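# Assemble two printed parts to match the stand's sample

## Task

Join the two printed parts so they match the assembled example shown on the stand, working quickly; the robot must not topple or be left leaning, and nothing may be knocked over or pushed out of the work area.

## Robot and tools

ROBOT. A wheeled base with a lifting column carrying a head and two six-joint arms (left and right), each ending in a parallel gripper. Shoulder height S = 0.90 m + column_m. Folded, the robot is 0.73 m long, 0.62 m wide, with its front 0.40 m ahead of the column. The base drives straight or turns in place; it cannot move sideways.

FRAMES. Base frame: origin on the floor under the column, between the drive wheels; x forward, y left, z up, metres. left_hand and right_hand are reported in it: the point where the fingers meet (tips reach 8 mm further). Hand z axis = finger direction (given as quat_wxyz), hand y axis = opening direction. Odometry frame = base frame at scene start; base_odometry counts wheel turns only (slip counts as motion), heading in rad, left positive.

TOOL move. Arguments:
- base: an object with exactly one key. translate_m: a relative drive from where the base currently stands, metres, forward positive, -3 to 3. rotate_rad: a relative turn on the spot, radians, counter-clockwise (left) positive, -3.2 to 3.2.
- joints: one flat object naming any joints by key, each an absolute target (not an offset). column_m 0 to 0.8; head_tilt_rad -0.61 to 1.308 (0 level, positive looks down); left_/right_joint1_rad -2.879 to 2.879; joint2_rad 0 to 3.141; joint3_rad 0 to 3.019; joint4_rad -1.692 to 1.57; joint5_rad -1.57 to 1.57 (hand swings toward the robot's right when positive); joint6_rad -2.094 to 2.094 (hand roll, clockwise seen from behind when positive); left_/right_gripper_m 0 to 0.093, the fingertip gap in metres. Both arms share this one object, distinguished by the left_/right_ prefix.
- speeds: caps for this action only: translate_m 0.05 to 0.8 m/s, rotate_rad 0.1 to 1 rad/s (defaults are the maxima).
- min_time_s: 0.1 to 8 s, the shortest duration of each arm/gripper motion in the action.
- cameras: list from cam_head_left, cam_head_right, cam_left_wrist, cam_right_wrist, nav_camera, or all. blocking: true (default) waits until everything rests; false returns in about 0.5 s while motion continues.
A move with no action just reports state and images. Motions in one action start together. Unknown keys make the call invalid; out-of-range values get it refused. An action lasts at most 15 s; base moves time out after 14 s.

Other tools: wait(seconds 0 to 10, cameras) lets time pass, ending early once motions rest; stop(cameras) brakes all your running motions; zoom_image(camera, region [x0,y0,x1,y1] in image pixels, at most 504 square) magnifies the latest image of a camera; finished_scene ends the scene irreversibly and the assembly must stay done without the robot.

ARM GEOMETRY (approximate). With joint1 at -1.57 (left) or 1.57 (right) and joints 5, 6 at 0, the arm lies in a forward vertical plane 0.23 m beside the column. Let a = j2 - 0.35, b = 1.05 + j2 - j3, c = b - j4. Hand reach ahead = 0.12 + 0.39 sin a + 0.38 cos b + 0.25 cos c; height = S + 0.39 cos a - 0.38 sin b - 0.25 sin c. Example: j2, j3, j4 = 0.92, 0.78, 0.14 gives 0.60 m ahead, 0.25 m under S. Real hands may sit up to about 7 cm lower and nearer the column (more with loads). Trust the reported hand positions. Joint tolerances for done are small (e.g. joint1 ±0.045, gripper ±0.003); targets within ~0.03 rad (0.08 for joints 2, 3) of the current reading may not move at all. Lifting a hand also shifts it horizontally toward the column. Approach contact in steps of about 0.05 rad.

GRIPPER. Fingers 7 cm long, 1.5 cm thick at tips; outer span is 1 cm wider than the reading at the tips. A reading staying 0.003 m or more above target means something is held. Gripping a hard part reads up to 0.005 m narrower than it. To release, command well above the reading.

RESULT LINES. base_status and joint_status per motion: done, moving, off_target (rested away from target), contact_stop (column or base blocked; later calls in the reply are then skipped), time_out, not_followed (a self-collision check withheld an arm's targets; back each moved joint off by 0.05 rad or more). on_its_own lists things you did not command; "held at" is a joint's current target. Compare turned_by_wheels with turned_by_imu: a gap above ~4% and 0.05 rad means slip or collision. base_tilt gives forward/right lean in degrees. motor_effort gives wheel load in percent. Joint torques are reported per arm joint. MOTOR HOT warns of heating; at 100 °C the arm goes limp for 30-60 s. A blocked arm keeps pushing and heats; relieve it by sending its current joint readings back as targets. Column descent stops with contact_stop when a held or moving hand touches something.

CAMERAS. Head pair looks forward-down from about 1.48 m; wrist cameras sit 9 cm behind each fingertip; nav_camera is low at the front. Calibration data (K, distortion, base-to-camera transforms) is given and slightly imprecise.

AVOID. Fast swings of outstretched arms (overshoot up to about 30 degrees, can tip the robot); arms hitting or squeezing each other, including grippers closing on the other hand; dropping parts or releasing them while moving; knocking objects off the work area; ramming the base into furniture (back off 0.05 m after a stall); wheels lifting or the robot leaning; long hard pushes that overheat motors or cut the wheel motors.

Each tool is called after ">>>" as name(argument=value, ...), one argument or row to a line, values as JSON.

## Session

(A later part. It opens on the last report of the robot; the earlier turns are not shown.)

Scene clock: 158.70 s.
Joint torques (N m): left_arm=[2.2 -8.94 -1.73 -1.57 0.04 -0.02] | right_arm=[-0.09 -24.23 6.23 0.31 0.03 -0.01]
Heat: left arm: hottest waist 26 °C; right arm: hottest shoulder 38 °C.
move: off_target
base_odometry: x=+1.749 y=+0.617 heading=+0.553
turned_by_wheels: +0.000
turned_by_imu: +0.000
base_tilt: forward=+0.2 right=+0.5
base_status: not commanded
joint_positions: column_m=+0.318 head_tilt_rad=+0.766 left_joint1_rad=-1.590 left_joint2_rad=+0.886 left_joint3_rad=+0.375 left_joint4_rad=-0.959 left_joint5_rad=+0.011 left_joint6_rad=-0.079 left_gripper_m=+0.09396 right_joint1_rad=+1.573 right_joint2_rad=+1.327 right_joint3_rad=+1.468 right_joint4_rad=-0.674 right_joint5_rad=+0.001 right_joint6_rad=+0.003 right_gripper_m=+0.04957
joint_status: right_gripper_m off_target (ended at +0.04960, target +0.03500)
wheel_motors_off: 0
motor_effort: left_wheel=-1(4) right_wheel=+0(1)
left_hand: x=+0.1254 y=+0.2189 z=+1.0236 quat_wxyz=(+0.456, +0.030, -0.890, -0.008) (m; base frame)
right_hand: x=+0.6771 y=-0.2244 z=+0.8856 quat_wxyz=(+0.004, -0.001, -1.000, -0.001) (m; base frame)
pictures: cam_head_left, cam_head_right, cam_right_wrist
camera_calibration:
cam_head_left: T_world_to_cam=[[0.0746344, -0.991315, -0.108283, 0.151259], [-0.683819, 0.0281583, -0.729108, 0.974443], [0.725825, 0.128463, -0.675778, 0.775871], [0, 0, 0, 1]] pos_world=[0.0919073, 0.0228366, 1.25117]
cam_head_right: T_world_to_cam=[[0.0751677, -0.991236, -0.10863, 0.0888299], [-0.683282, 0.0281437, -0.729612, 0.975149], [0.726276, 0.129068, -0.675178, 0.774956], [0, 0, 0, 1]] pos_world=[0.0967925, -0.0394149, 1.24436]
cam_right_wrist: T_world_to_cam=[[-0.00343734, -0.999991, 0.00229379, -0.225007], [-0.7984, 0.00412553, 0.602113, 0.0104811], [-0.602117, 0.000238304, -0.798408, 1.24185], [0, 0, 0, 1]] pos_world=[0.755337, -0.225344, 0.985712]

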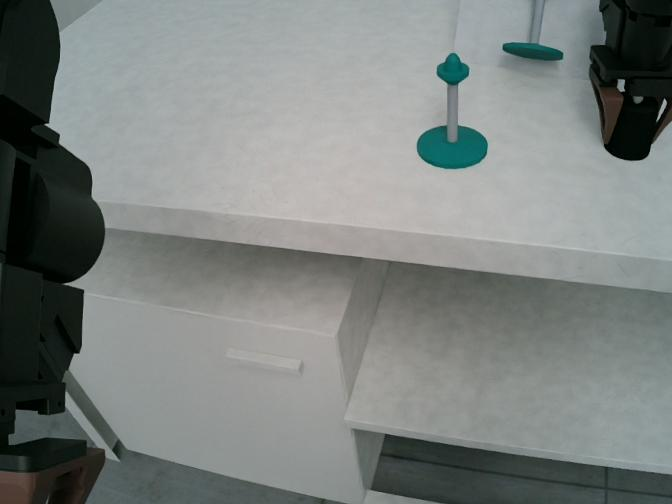

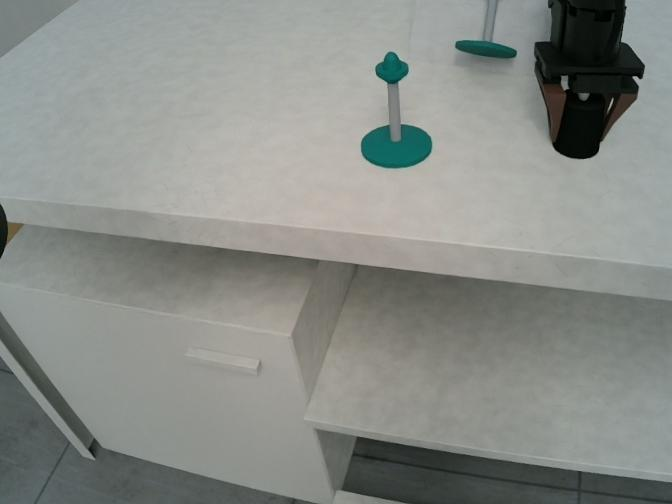

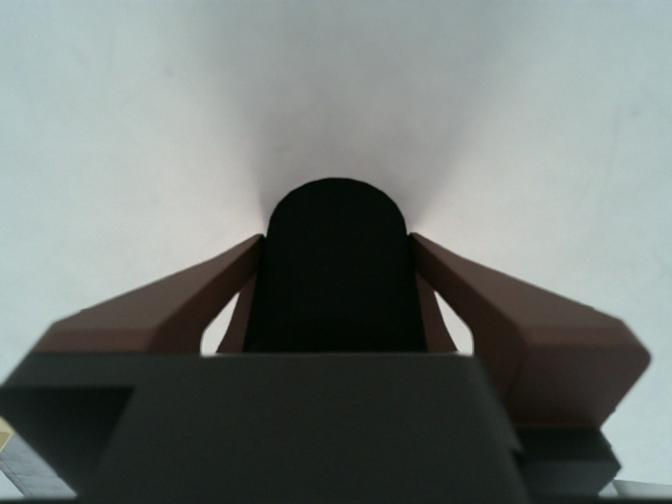

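>>> move(
  joints={"column_m": 0.52},
)

>>> move(
  base={"rotate_rad": 0.316},
  speeds={"rotate_rad": 0.5},
)

>>> move(
  base={"translate_m": -0.05},
  joints={"head_tilt_rad": 0.85},
  speeds={"translate_m": 0.15},
  cameras=["cam_head_left","cam_head_right","cam_right_wrist"],
)

>>> zoom_image(
  camera="cam_head_right",
  region=[470, 0, 672, 152],
)

>>> zoom_image(
  camera="cam_right_wrist",
  region=[150, 100, 550, 400],
)

Scene clock: 193.40 s.
Joint torques (N m): left_arm=[2.14 -8.94 -1.73 -1.58 0.04 -0.02] | right_arm=[-0.03 -23.65 6.01 0.14 -0.03 0]
Heat: left arm: hottest waist 26 °C; right arm: hottest shoulder 39 °C.
move: done
base_odometry: x=+1.749 y=+0.617 heading=+0.553
turned_by_wheels: +0.000
turned_by_imu: -0.001
base_tilt: forward=+0.3 right=+0.5
base_status: not commanded
joint_positions: column_m=+0.520 head_tilt_rad=+0.766 left_joint1_rad=-1.590 left_joint2_rad=+0.886 left_joint3_rad=+0.375 left_joint4_rad=-0.959 left_joint5_rad=+0.011 left_joint6_rad=-0.079 left_gripper_m=+0.09396 right_joint1_rad=+1.573 right_joint2_rad=+1.327 right_joint3_rad=+1.468 right_joint4_rad=-0.674 right_joint5_rad=+0.001 right_joint6_rad=+0.003 right_gripper_m=+0.04957
joint_status: all done
wheel_motors_off: 0
motor_effort: left_wheel=-1(6) right_wheel=-1(2)
left_hand: x=+0.1254 y=+0.2189 z=+1.2255 quat_wxyz=(+0.456, +0.030, -0.890, -0.008) (m; base frame)
right_hand: x=+0.6771 y=-0.2244 z=+1.0874 quat_wxyz=(+0.004, -0.001, -1.000, -0.001) (m; base frame)
pictures: none

Scene clock: 194.83 s.
Joint torques (N m): left_arm=[2.26 -8.88 -1.7 -1.57 0.02 -0.02] | right_arm=[0.09 -24.12 6.02 0.08 -0.04 0.01]
Heat: left arm: hottest waist 26 °C; right arm: hottest shoulder 39 °C.
move: done
base_odometry: x=+1.749 y=+0.617 heading=+0.869
turned_by_wheels: +0.316
turned_by_imu: +0.310
base_tilt: forward=+0.3 right=+0.5
base_status: done
joint_positions: column_m=+0.520 head_tilt_rad=+0.766 left_joint1_rad=-1.590 left_joint2_rad=+0.886 left_joint3_rad=+0.375 left_joint4_rad=-0.959 left_joint5_rad=+0.011 left_joint6_rad=-0.079 left_gripper_m=+0.09396 right_joint1_rad=+1.570 right_joint2_rad=+1.327 right_joint3_rad=+1.468 right_joint4_rad=-0.674 right_joint5_rad=+0.001 right_joint6_rad=+0.003 right_gripper_m=+0.04957
joint_status: not commanded
wheel_motors_off: 0
motor_effort: left_wheel=+1(36) right_wheel=+1(22)
left_hand: x=+0.1254 y=+0.2189 z=+1.2255 quat_wxyz=(+0.456, +0.030, -0.890, -0.008) (m; base frame)
right_hand: x=+0.6771 y=-0.2260 z=+1.0874 quat_wxyz=(+0.004, -0.002, -1.000, +0.001) (m; base frame)
pictures: none

Scene clock: 195.97 s.
Joint torques (N m): left_arm=[2.08 -8.94 -1.77 -1.57 0.03 -0.02] | right_arm=[0.38 -24.12 6.22 0.25 -0.01 0]
Heat: left arm: hottest waist 26 °C; right arm: hottest shoulder 39 °C.
move: done
base_odometry: x=+1.717 y=+0.578 heading=+0.870
turned_by_wheels: +0.001
turned_by_imu: +0.001
base_tilt: forward=+0.3 right=+0.5
base_status: done
joint_positions: column_m=+0.520 head_tilt_rad=+0.852 left_joint1_rad=-1.590 left_joint2_rad=+0.886 left_joint3_rad=+0.375 left_joint4_rad=-0.959 left_joint5_rad=+0.011 left_joint6_rad=-0.079 left_gripper_m=+0.09396 right_joint1_rad=+1.570 right_joint2_rad=+1.327 right_joint3_rad=+1.468 right_joint4_rad=-0.674 right_joint5_rad=+0.001 right_joint6_rad=+0.003 right_gripper_m=+0.04957
joint_status: all done
wheel_motors_off: 0
motor_effort: left_wheel=-2(45) right_wheel=-1(49)
left_hand: x=+0.1254 y=+0.2189 z=+1.2255 quat_wxyz=(+0.456, +0.030, -0.890, -0.008) (m; base frame)
right_hand: x=+0.6771 y=-0.2259 z=+1.0874 quat_wxyz=(+0.004, -0.002, -1.000, +0.001) (m; base frame)
pictures: cam_head_left, cam_head_right, cam_right_wrist
camera_calibration:
cam_head_left: T_world_to_cam=[[0.0650009, -0.991315, -0.114324, 0.182691], [-0.744316, 0.0281444, -0.667234, 1.03147], [0.664656, 0.128464, -0.736022, 1.00602], [0, 0, 0, 1]] pos_world=[0.0872091, 0.0228366, 1.44957]
cam_head_right: T_world_to_cam=[[0.0655022, -0.991236, -0.114716, 0.120407], [-0.743825, 0.0281298, -0.667783, 1.03226], [0.665157, 0.12907, -0.735463, 1.00511], [0, 0, 0, 1]] pos_world=[0.0913762, -0.0394149, 1.44236]
cam_right_wrist: T_world_to_cam=[[-0.00471632, -0.999978, 0.00460395, -0.228742], [-0.798388, 0.00653768, 0.602108, -0.110477], [-0.602125, -0.000836007, -0.798402, 1.40273], [0, 0, 0, 1]] pos_world=[0.755336, -0.226843, 1.18751]

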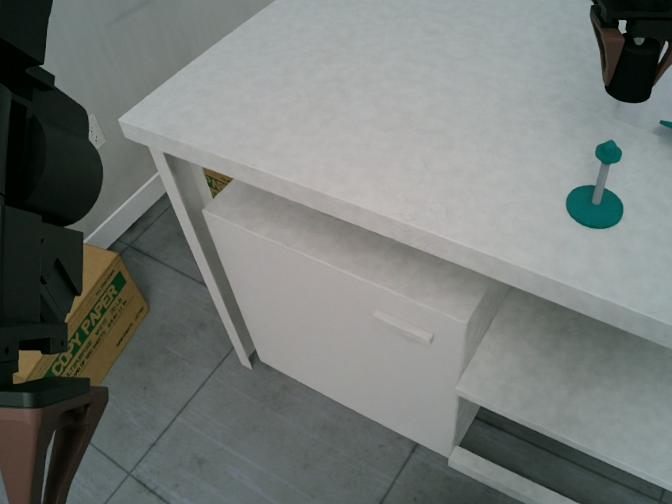

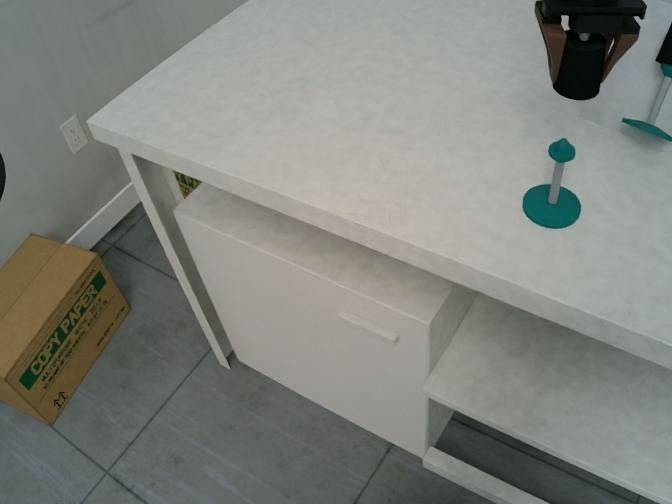

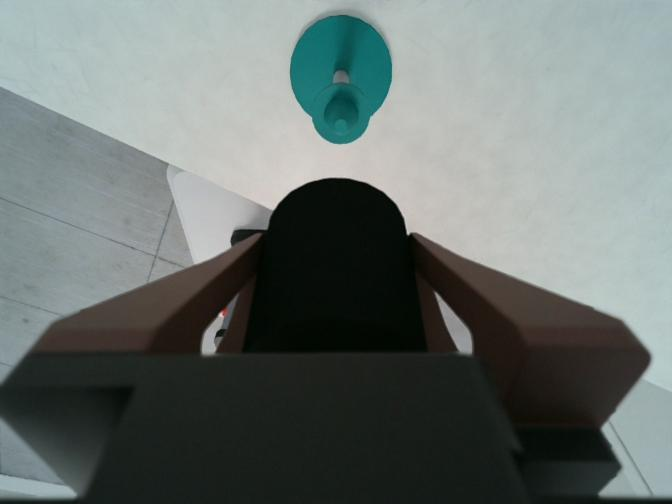

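Scaled by 2.495 from the camera's 672x504 image, which has a finer 960x720 frame.

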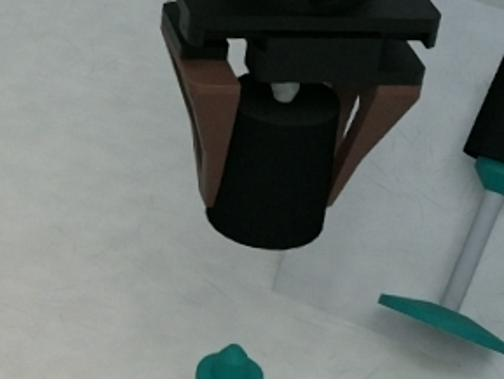

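Scaled by 1.260 from the camera's 672x504 image, which has a finer 960x720 frame.

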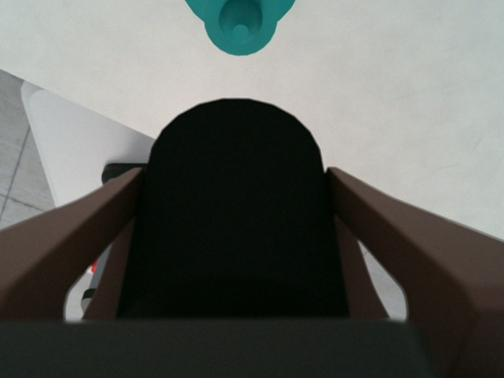

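>>> move(
  base={"translate_m": 0.015},
  speeds={"translate_m": 0.1},
)

>>> move(
  joints={"column_m": 0.46},
  cameras=["cam_head_left","cam_head_right","cam_right_wrist"],
)

>>> zoom_image(
  camera="cam_head_right",
  region=[470, 0, 672, 152],
)

>>> zoom_image(
  camera="cam_right_wrist",
  region=[200, 20, 480, 230],
)

>>> zoom_image(
  camera="cam_head_left",
  region=[470, 0, 672, 152],
)

Scene clock: 228.73 s.
Joint torques (N m): left_arm=[2.14 -9.05 -2.04 -1.57 0.03 -0.03] | right_arm=[0.38 -23.53 5.97 0.27 0 -0.06]
Heat: left arm: hottest waist 26 °C; right arm: hottest shoulder 40 °C.
move: done
base_odometry: x=+1.726 y=+0.590 heading=+0.868
turned_by_wheels: -0.001
turned_by_imu: -0.002
base_tilt: forward=+0.3 right=+0.5
base_status: done
joint_positions: column_m=+0.520 head_tilt_rad=+0.852 left_joint1_rad=-1.590 left_joint2_rad=+0.886 left_joint3_rad=+0.377 left_joint4_rad=-0.959 left_joint5_rad=+0.011 left_joint6_rad=-0.079 left_gripper_m=+0.09396 right_joint1_rad=+1.571 right_joint2_rad=+1.327 right_joint3_rad=+1.468 right_joint4_rad=-0.673 right_joint5_rad=+0.000 right_joint6_rad=+0.003 right_gripper_m=+0.04957
joint_status: not commanded
wheel_motors_off: 0
motor_effort: left_wheel=+2(22) right_wheel=+1(64)
left_hand: x=+0.1266 y=+0.2188 z=+1.2250 quat_wxyz=(+0.455, +0.030, -0.890, -0.008) (m; base frame)
right_hand: x=+0.6772 y=-0.2256 z=+1.0874 quat_wxyz=(+0.004, -0.002, -1.000, +0.000) (m; base frame)
pictures: none

Scene clock: 230.10 s.
Joint torques (N m): left_arm=[2.14 -8.94 -1.91 -1.57 0.03 -0.02] | right_arm=[-0.03 -23.77 5.93 0.2 -0.01 -0.04]
Heat: left arm: hottest waist 26 °C; right arm: hottest shoulder 40 °C.
move: done
base_odometry: x=+1.726 y=+0.590 heading=+0.868
turned_by_wheels: +0.000
turned_by_imu: +0.000
base_tilt: forward=+0.2 right=+0.5
base_status: not commanded
joint_positions: column_m=+0.460 head_tilt_rad=+0.852 left_joint1_rad=-1.590 left_joint2_rad=+0.886 left_joint3_rad=+0.377 left_joint4_rad=-0.959 left_joint5_rad=+0.011 left_joint6_rad=-0.079 left_gripper_m=+0.09396 right_joint1_rad=+1.571 right_joint2_rad=+1.327 right_joint3_rad=+1.468 right_joint4_rad=-0.673 right_joint5_rad=+0.000 right_joint6_rad=+0.003 right_gripper_m=+0.04957
joint_status: all done
wheel_motors_off: 0
motor_effort: left_wheel=+0(3) right_wheel=+2(2)
left_hand: x=+0.1266 y=+0.2188 z=+1.1652 quat_wxyz=(+0.455, +0.030, -0.890, -0.008) (m; base frame)
right_hand: x=+0.6772 y=-0.2256 z=+1.0276 quat_wxyz=(+0.004, -0.002, -1.000, +0.000) (m; base frame)
pictures: cam_head_left, cam_head_right, cam_right_wrist
camera_calibration:
cam_head_left: T_world_to_cam=[[0.0649875, -0.991314, -0.114336, 0.175872], [-0.744318, 0.028162, -0.667232, 0.991569], [0.664656, 0.128464, -0.736022, 0.962006], [0, 0, 0, 1]] pos_world=[0.0872091, 0.0228366, 1.38977]
cam_head_right: T_world_to_cam=[[0.0654888, -0.991236, -0.114728, 0.113553], [-0.743826, 0.0281475, -0.667781, 0.992257], [0.665158, 0.12907, -0.735463, 0.961056], [0, 0, 0, 1]] pos_world=[0.0913762, -0.0394149, 1.38246]
cam_right_wrist: T_world_to_cam=[[-0.00461166, -0.999982, 0.00390272, -0.227457], [-0.798607, 0.00603176, 0.601823, -0.0741015], [-0.601836, -0.00034133, -0.79862, 1.35512], [0, 0, 0, 1]] pos_world=[0.755335, -0.226543, 1.12771]

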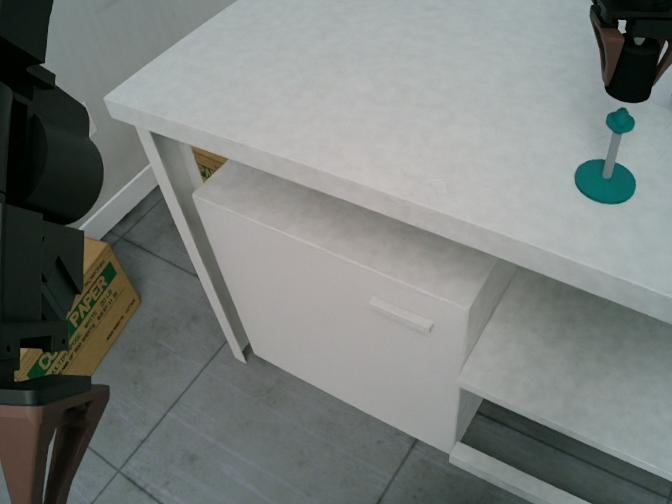

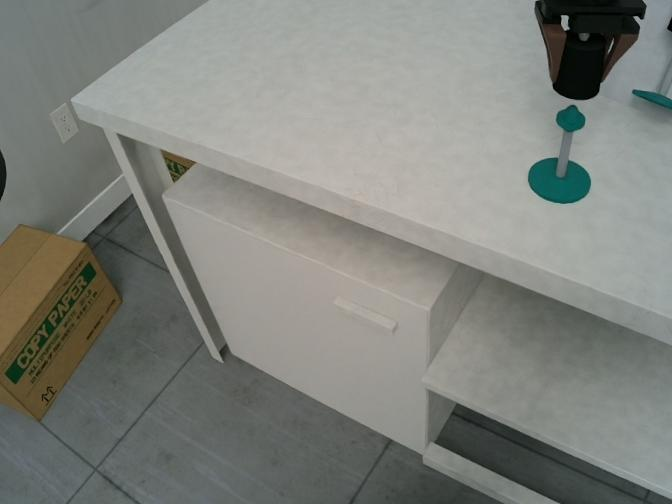

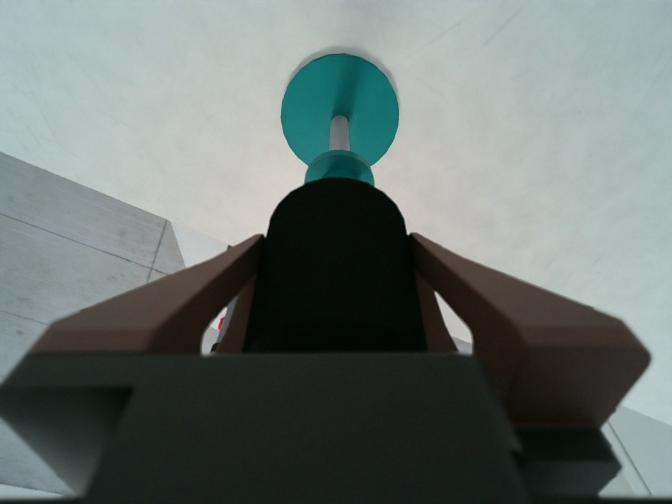

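Scaled by 2.495 from the camera's 672x504 image, which has a finer 960x720 frame.

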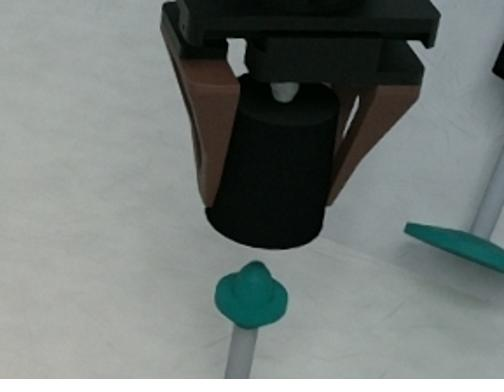

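Scaled by 1.800 from the camera's 672x504 image, which has a finer 960x720 frame.

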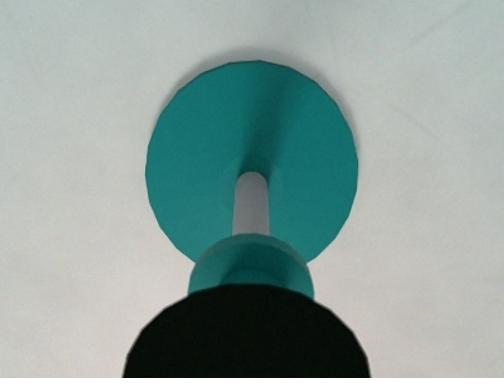

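Scaled by 2.495 from the camera's 672x504 image, which has a finer 960x720 frame.

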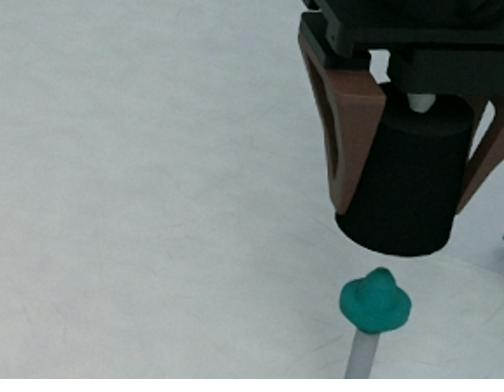

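>>> move(
  joints={"column_m": 0.438},
  cameras=["cam_head_left","cam_head_right","cam_right_wrist"],
)

>>> zoom_image(
  camera="cam_head_right",
  region=[470, 0, 672, 152],
)

>>> zoom_image(
  camera="cam_right_wrist",
  region=[200, 20, 480, 230],
)

>>> zoom_image(
  camera="cam_head_left",
  region=[470, 0, 672, 152],
)

Scene clock: 250.10 s.
Joint torques (N m): left_arm=[2.14 -8.94 -1.89 -1.57 0.02 -0.02] | right_arm=[-0.03 -24.18 6.04 0.1 0.01 0]
Heat: left arm: hottest waist 26 °C; right arm: hottest shoulder 40 °C.
move: done
base_odometry: x=+1.726 y=+0.590 heading=+0.868
turned_by_wheels: +0.000
turned_by_imu: -0.001
base_tilt: forward=+0.3 right=+0.6
base_status: not commanded
joint_positions: column_m=+0.438 head_tilt_rad=+0.852 left_joint1_rad=-1.590 left_joint2_rad=+0.886 left_joint3_rad=+0.377 left_joint4_rad=-0.959 left_joint5_rad=+0.011 left_joint6_rad=-0.079 left_gripper_m=+0.09396 right_joint1_rad=+1.571 right_joint2_rad=+1.327 right_joint3_rad=+1.468 right_joint4_rad=-0.673 right_joint5_rad=+0.000 right_joint6_rad=+0.003 right_gripper_m=+0.04957
joint_status: all done
wheel_motors_off: 0
motor_effort: left_wheel=-3(3) right_wheel=+2(2)
left_hand: x=+0.1266 y=+0.2188 z=+1.1432 quat_wxyz=(+0.455, +0.030, -0.890, -0.008) (m; base frame)
right_hand: x=+0.6772 y=-0.2256 z=+1.0056 quat_wxyz=(+0.004, -0.002, -1.000, +0.000) (m; base frame)
pictures: cam_head_left, cam_head_right, cam_right_wrist
camera_calibration:
cam_head_left: T_world_to_cam=[[0.0649875, -0.991314, -0.114336, 0.173357], [-0.744318, 0.028162, -0.667232, 0.97689], [0.664656, 0.128464, -0.736022, 0.945814], [0, 0, 0, 1]] pos_world=[0.0872091, 0.0228366, 1.36777]
cam_head_right: T_world_to_cam=[[0.0654888, -0.991236, -0.114728, 0.111029], [-0.743826, 0.0281475, -0.667781, 0.977566], [0.665158, 0.12907, -0.735463, 0.944876], [0, 0, 0, 1]] pos_world=[0.0913762, -0.0394149, 1.36046]
cam_right_wrist: T_world_to_cam=[[-0.00461166, -0.999982, 0.00390272, -0.227371], [-0.798607, 0.00603176, 0.601823, -0.0608614], [-0.601836, -0.00034133, -0.79862, 1.33756], [0, 0, 0, 1]] pos_world=[0.755335, -0.226543, 1.10571]

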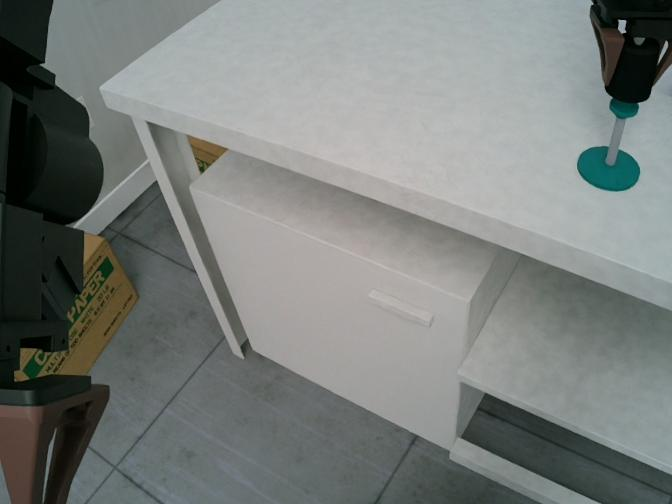

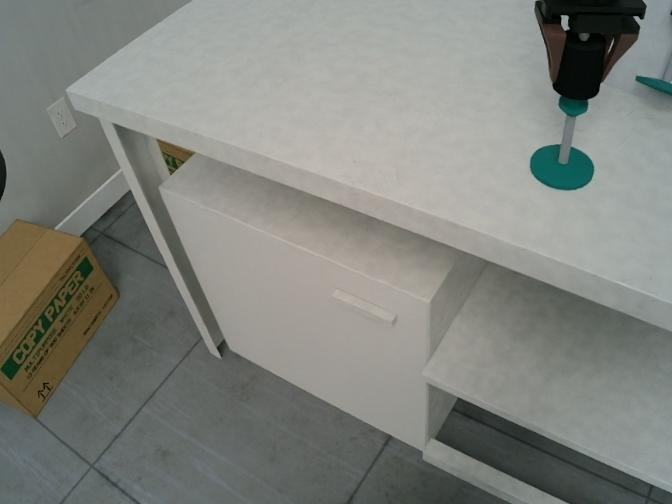

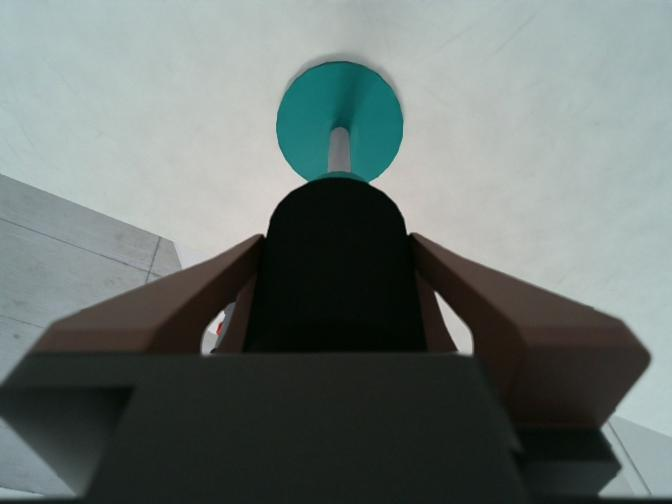

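Scaled by 2.495 from the camera's 672x504 image, which has a finer 960x720 frame.

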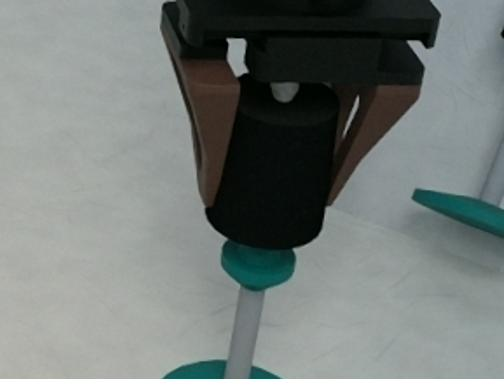

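Scaled by 1.800 from the camera's 672x504 image, which has a finer 960x720 frame.

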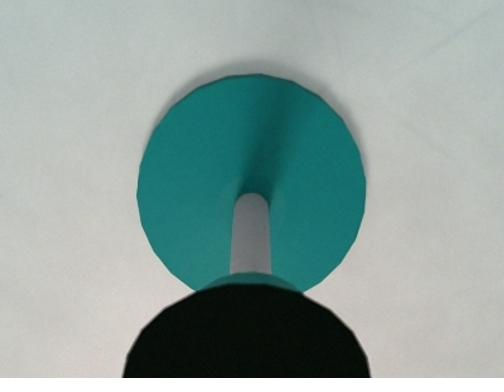

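Scaled by 2.495 from the camera's 672x504 image, which has a finer 960x720 frame.

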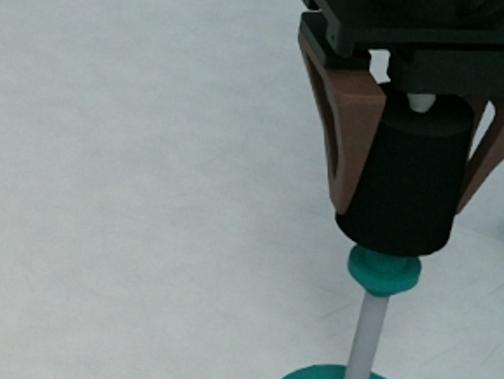

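>>> move(
  joints={"column_m": 0.425},
)

>>> move(
  joints={"column_m": 0.412},
  cameras=["cam_head_left","cam_head_right","cam_right_wrist"],
)

>>> zoom_image(
  camera="cam_head_right",
  region=[470, 0, 672, 202],
)

>>> zoom_image(
  camera="cam_right_wrist",
  region=[200, 20, 480, 230],
)

>>> zoom_image(
  camera="cam_head_left",
  region=[470, 0, 672, 202],
)

Scene clock: 258.53 s.
Joint torques (N m): left_arm=[2.2 -8.88 -1.92 -1.57 0.03 -0.02] | right_arm=[-0.21 -23.88 5.98 0.09 0.01 -0.05]
Heat: left arm: hottest waist 26 °C; right arm: hottest shoulder 40 °C.
move: done
base_odometry: x=+1.726 y=+0.590 heading=+0.868
turned_by_wheels: +0.000
turned_by_imu: -0.001
base_tilt: forward=+0.2 right=+0.5
base_status: not commanded
joint_positions: column_m=+0.425 head_tilt_rad=+0.852 left_joint1_rad=-1.590 left_joint2_rad=+0.886 left_joint3_rad=+0.377 left_joint4_rad=-0.959 left_joint5_rad=+0.011 left_joint6_rad=-0.079 left_gripper_m=+0.09396 right_joint1_rad=+1.571 right_joint2_rad=+1.327 right_joint3_rad=+1.468 right_joint4_rad=-0.673 right_joint5_rad=+0.000 right_joint6_rad=+0.003 right_gripper_m=+0.04957
joint_status: all done
wheel_motors_off: 0
motor_effort: left_wheel=+0(4) right_wheel=+2(2)
left_hand: x=+0.1266 y=+0.2188 z=+1.1302 quat_wxyz=(+0.455, +0.030, -0.890, -0.008) (m; base frame)
right_hand: x=+0.6772 y=-0.2256 z=+0.9926 quat_wxyz=(+0.004, -0.002, -1.000, +0.000) (m; base frame)
pictures: none

Scene clock: 259.27 s.
Joint torques (N m): left_arm=[2.14 -9 -1.89 -1.57 0.02 -0.02] | right_arm=[-0.32 -23.41 6.15 0.06 0.02 -0.02]
Heat: left arm: hottest waist 26 °C; right arm: hottest shoulder 40 °C.
move: done
base_odometry: x=+1.726 y=+0.590 heading=+0.868
turned_by_wheels: +0.000
turned_by_imu: +0.000
base_tilt: forward=+0.4 right=+0.6
base_status: not commanded
joint_positions: column_m=+0.412 head_tilt_rad=+0.852 left_joint1_rad=-1.590 left_joint2_rad=+0.886 left_joint3_rad=+0.377 left_joint4_rad=-0.959 left_joint5_rad=+0.011 left_joint6_rad=-0.079 left_gripper_m=+0.09396 right_joint1_rad=+1.571 right_joint2_rad=+1.317 right_joint3_rad=+1.468 right_joint4_rad=-0.674 right_joint5_rad=+0.000 right_joint6_rad=+0.003 right_gripper_m=+0.04957
joint_status: all done
wheel_motors_off: 0
motor_effort: left_wheel=+0(3) right_wheel=+3(3)
left_hand: x=+0.1266 y=+0.2188 z=+1.1172 quat_wxyz=(+0.455, +0.030, -0.890, -0.008) (m; base frame)
right_hand: x=+0.6802 y=-0.2256 z=+0.9851 quat_wxyz=(+0.000, -0.002, -1.000, +0.000) (m; base frame)
pictures: cam_head_left, cam_head_right, cam_right_wrist
camera_calibration:
cam_head_left: T_world_to_cam=[[0.0649875, -0.991314, -0.114336, 0.170384], [-0.744318, 0.028162, -0.667232, 0.959542], [0.664656, 0.128464, -0.736022, 0.926677], [0, 0, 0, 1]] pos_world=[0.0872091, 0.0228366, 1.34177]
cam_head_right: T_world_to_cam=[[0.0654888, -0.991236, -0.114728, 0.108046], [-0.743826, 0.0281475, -0.667781, 0.960204], [0.665158, 0.12907, -0.735463, 0.925754], [0, 0, 0, 1]] pos_world=[0.0913762, -0.0394149, 1.33446]
cam_right_wrist: T_world_to_cam=[[-0.00464636, -0.999982, 0.00386242, -0.227214], [-0.803872, 0.00603244, 0.594772, -0.0355572], [-0.594784, -0.000341368, -0.803885, 1.32344], [0, 0, 0, 1]] pos_world=[0.757524, -0.226543, 1.08592]

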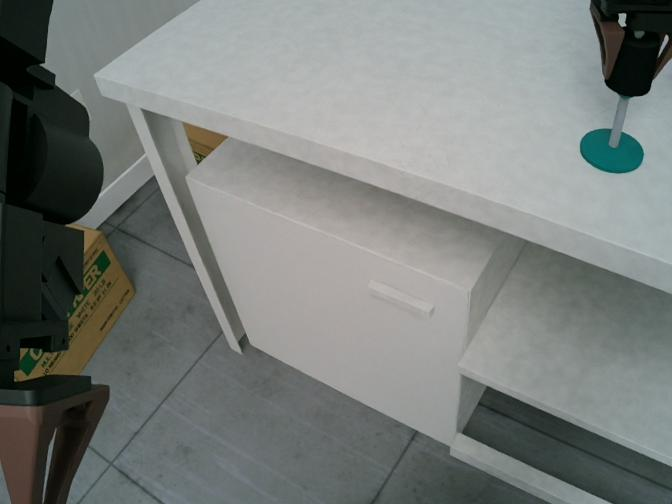

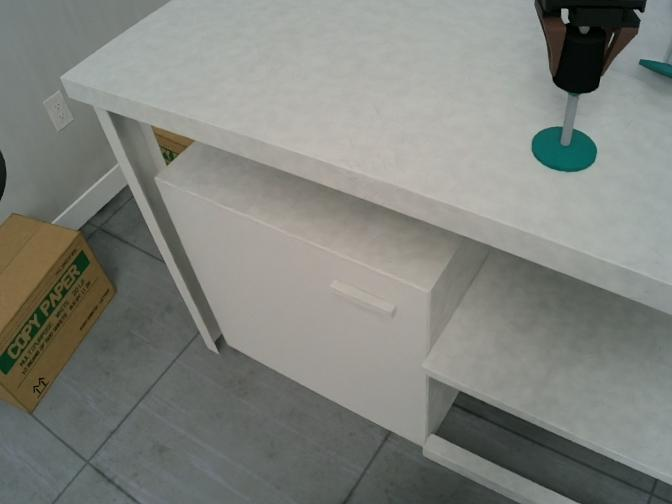

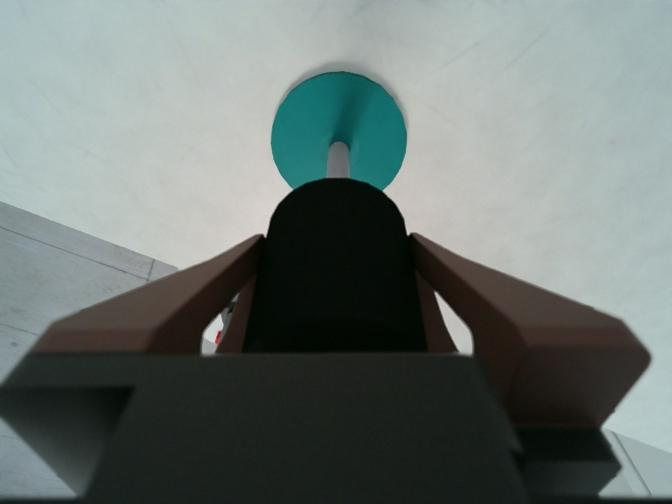

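Scaled by 2.495 from the camera's 672x504 image, which has a finer 960x720 frame.

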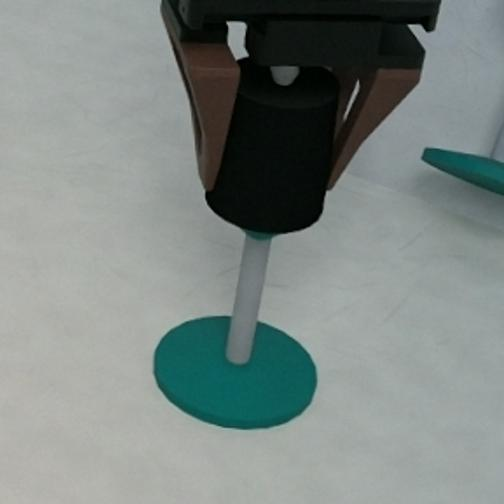

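Scaled by 1.800 from the camera's 672x504 image, which has a finer 960x720 frame.

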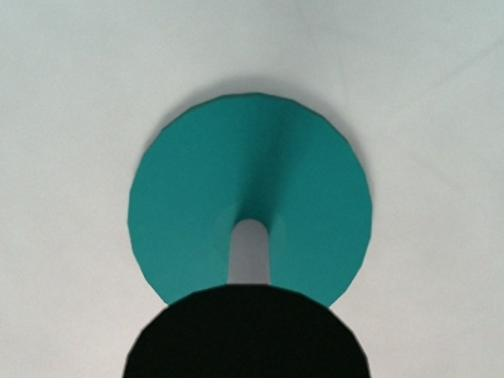

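Scaled by 2.495 from the camera's 672x504 image, which has a finer 960x720 frame.

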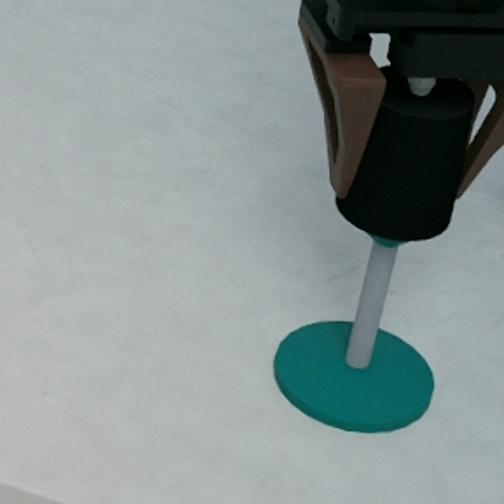

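>>> move(
  joints={"column_m": 0.404},
  cameras=["cam_head_left","cam_head_right"],
)

>>> zoom_image(
  camera="cam_head_right",
  region=[500, 0, 650, 112],
)

>>> zoom_image(
  camera="cam_head_left",
  region=[520, 0, 670, 112],
)

Scene clock: 266.70 s.
Joint torques (N m): left_arm=[2.14 -9 -1.92 -1.57 0.03 -0.02] | right_arm=[-0.38 -21.83 6.22 0.31 -0.02 -0.04]
Heat: left arm: hottest waist 26 °C; right arm: hottest shoulder 40 °C.
move: done
base_odometry: x=+1.726 y=+0.590 heading=+0.868
turned_by_wheels: +0.000
turned_by_imu: -0.001
base_tilt: forward=+0.3 right=+0.6
base_status: not commanded
joint_positions: column_m=+0.404 head_tilt_rad=+0.852 left_joint1_rad=-1.590 left_joint2_rad=+0.886 left_joint3_rad=+0.377 left_joint4_rad=-0.959 left_joint5_rad=+0.011 left_joint6_rad=-0.079 left_gripper_m=+0.09396 right_joint1_rad=+1.571 right_joint2_rad=+1.303 right_joint3_rad=+1.468 right_joint4_rad=-0.674 right_joint5_rad=+0.000 right_joint6_rad=+0.003 right_gripper_m=+0.04957
joint_status: all done
wheel_motors_off: 0
motor_effort: left_wheel=-2(4) right_wheel=+3(3)
left_hand: x=+0.1266 y=+0.2188 z=+1.1092 quat_wxyz=(+0.455, +0.030, -0.890, -0.008) (m; base frame)
right_hand: x=+0.6848 y=-0.2256 z=+0.9850 quat_wxyz=(-0.007, -0.002, -1.000, +0.000) (m; base frame)
pictures: cam_head_left, cam_head_right
camera_calibration:
cam_head_left: T_world_to_cam=[[0.0649875, -0.991314, -0.114336, 0.169469], [-0.744318, 0.028162, -0.667232, 0.954204], [0.664656, 0.128464, -0.736022, 0.920789], [0, 0, 0, 1]] pos_world=[0.0872091, 0.0228366, 1.33377]
cam_head_right: T_world_to_cam=[[0.0654888, -0.991236, -0.114728, 0.107128], [-0.743826, 0.0281475, -0.667781, 0.954862], [0.665158, 0.12907, -0.735463, 0.91987], [0, 0, 0, 1]] pos_world=[0.0913762, -0.0394149, 1.32646]

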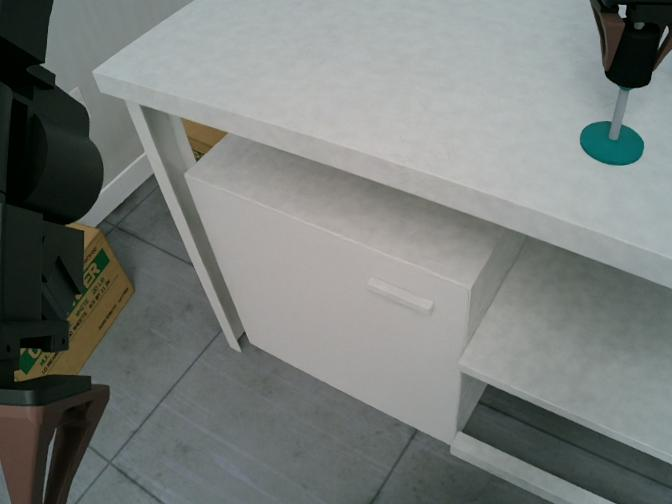

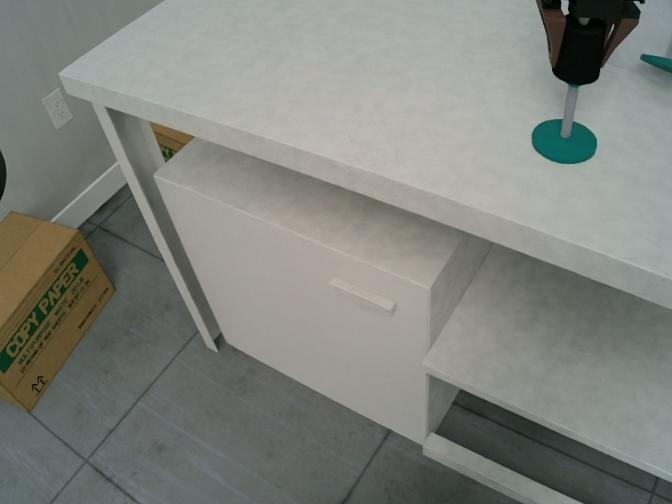

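Scaled by 3.360 from the camera's 672x504 image, which has a finer 960x720 frame.

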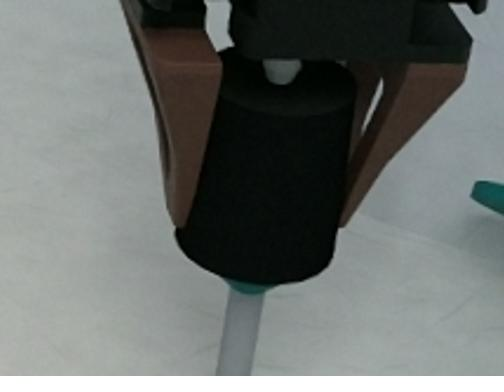

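Scaled by 3.360 from the camera's 672x504 image, which has a finer 960x720 frame.

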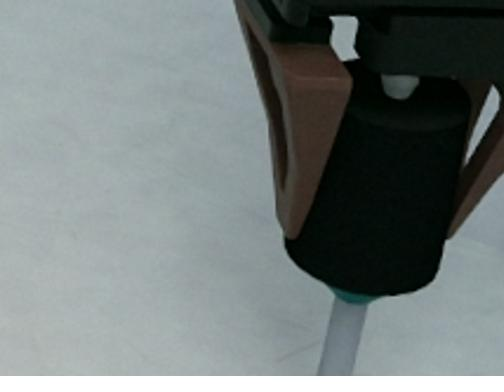

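>>> move(
  joints={"column_m": 0.417},
)

>>> move(
  joints={"right_gripper_m": 0.062},
  min_time_s=2,
  cameras=["cam_head_left","cam_head_right","cam_right_wrist"],
)

>>> zoom_image(
  camera="cam_head_right",
  region=[500, 0, 650, 112],
)

>>> zoom_image(
  camera="cam_right_wrist",
  region=[150, 20, 530, 305],
)

Scene clock: 272.87 s.
Joint torques (N m): left_arm=[2.2 -8.94 -1.92 -1.57 0.03 -0.01] | right_arm=[0.38 -22.71 6.24 0.14 0 -0.04]
Heat: left arm: hottest waist 26 °C; right arm: hottest shoulder 40 °C.
move: done
base_odometry: x=+1.726 y=+0.590 heading=+0.868
turned_by_wheels: +0.000
turned_by_imu: -0.001
base_tilt: forward=+0.3 right=+0.6
base_status: not commanded
joint_positions: column_m=+0.417 head_tilt_rad=+0.852 left_joint1_rad=-1.590 left_joint2_rad=+0.886 left_joint3_rad=+0.377 left_joint4_rad=-0.959 left_joint5_rad=+0.011 left_joint6_rad=-0.079 left_gripper_m=+0.09396 right_joint1_rad=+1.571 right_joint2_rad=+1.313 right_joint3_rad=+1.468 right_joint4_rad=-0.674 right_joint5_rad=+0.000 right_joint6_rad=+0.003 right_gripper_m=+0.04957
joint_status: all done
wheel_motors_off: 0
motor_effort: left_wheel=-2(5) right_wheel=+2(3)
left_hand: x=+0.1266 y=+0.2188 z=+1.1220 quat_wxyz=(+0.455, +0.030, -0.890, -0.008) (m; base frame)
right_hand: x=+0.6817 y=-0.2256 z=+0.9925 quat_wxyz=(-0.002, -0.002, -1.000, +0.000) (m; base frame)
pictures: none

Scene clock: 275.17 s.
Joint torques (N m): left_arm=[2.14 -8.94 -1.89 -1.55 0.03 -0.02] | right_arm=[-0.32 -23.06 6.06 0.24 -0.02 -0.02]
Heat: left arm: hottest waist 26 °C; right arm: hottest shoulder 40 °C.
move: done
base_odometry: x=+1.726 y=+0.590 heading=+0.868
turned_by_wheels: +0.000
turned_by_imu: +0.000
base_tilt: forward=+0.3 right=+0.6
base_status: not commanded
joint_positions: column_m=+0.417 head_tilt_rad=+0.852 left_joint1_rad=-1.590 left_joint2_rad=+0.886 left_joint3_rad=+0.377 left_joint4_rad=-0.959 left_joint5_rad=+0.011 left_joint6_rad=-0.079 left_gripper_m=+0.09396 right_joint1_rad=+1.571 right_joint2_rad=+1.313 right_joint3_rad=+1.468 right_joint4_rad=-0.674 right_joint5_rad=+0.000 right_joint6_rad=+0.003 right_gripper_m=+0.06191
joint_status: all done
wheel_motors_off: 0
motor_effort: left_wheel=+0(4) right_wheel=+2(3)
left_hand: x=+0.1266 y=+0.2188 z=+1.1220 quat_wxyz=(+0.455, +0.030, -0.890, -0.008) (m; base frame)
right_hand: x=+0.6817 y=-0.2256 z=+0.9925 quat_wxyz=(-0.002, -0.002, -1.000, +0.000) (m; base frame)
pictures: cam_head_left, cam_head_right, cam_right_wrist
camera_calibration:
cam_head_left: T_world_to_cam=[[0.0649875, -0.991314, -0.114336, 0.170933], [-0.744318, 0.028162, -0.667232, 0.962744], [0.664656, 0.128464, -0.736022, 0.93021], [0, 0, 0, 1]] pos_world=[0.0872091, 0.0228366, 1.34657]
cam_head_right: T_world_to_cam=[[0.0654888, -0.991236, -0.114728, 0.108608], [-0.743826, 0.0281475, -0.667781, 0.963476], [0.665158, 0.12907, -0.735463, 0.929358], [0, 0, 0, 1]] pos_world=[0.0913762, -0.0394149, 1.33936]
cam_right_wrist: T_world_to_cam=[[-0.00466355, -0.999982, 0.00384097, -0.227202], [-0.806553, 0.00603203, 0.591131, -0.033325], [-0.591143, -0.00034118, -0.806567, 1.3304], [0, 0, 0, 1]] pos_world=[0.758518, -0.226543, 1.09363]

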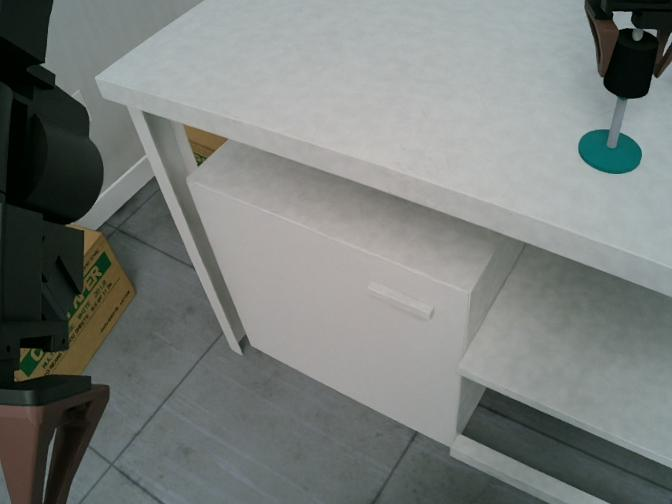

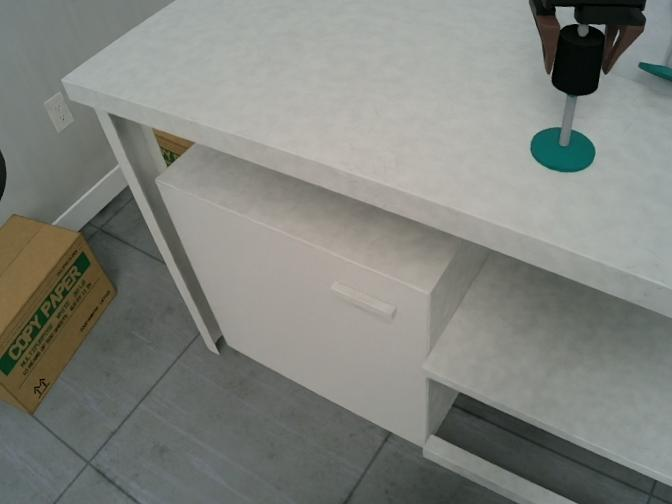

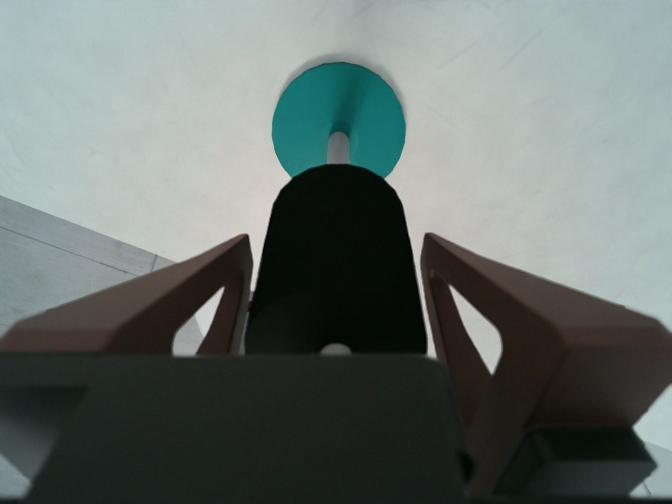

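Scaled by 3.360 from the camera's 672x504 image, which has a finer 960x720 frame.

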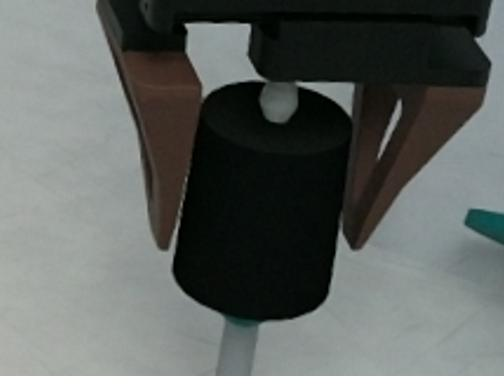

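Scaled by 1.326 from the camera's 672x504 image, which has a finer 960x720 frame.

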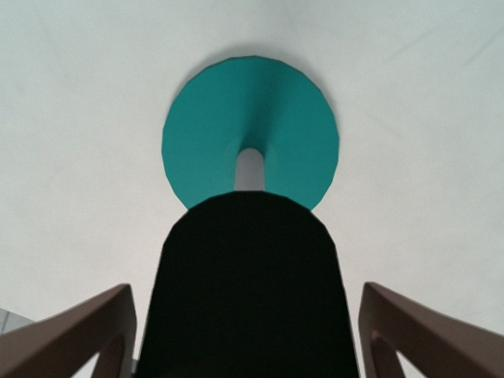

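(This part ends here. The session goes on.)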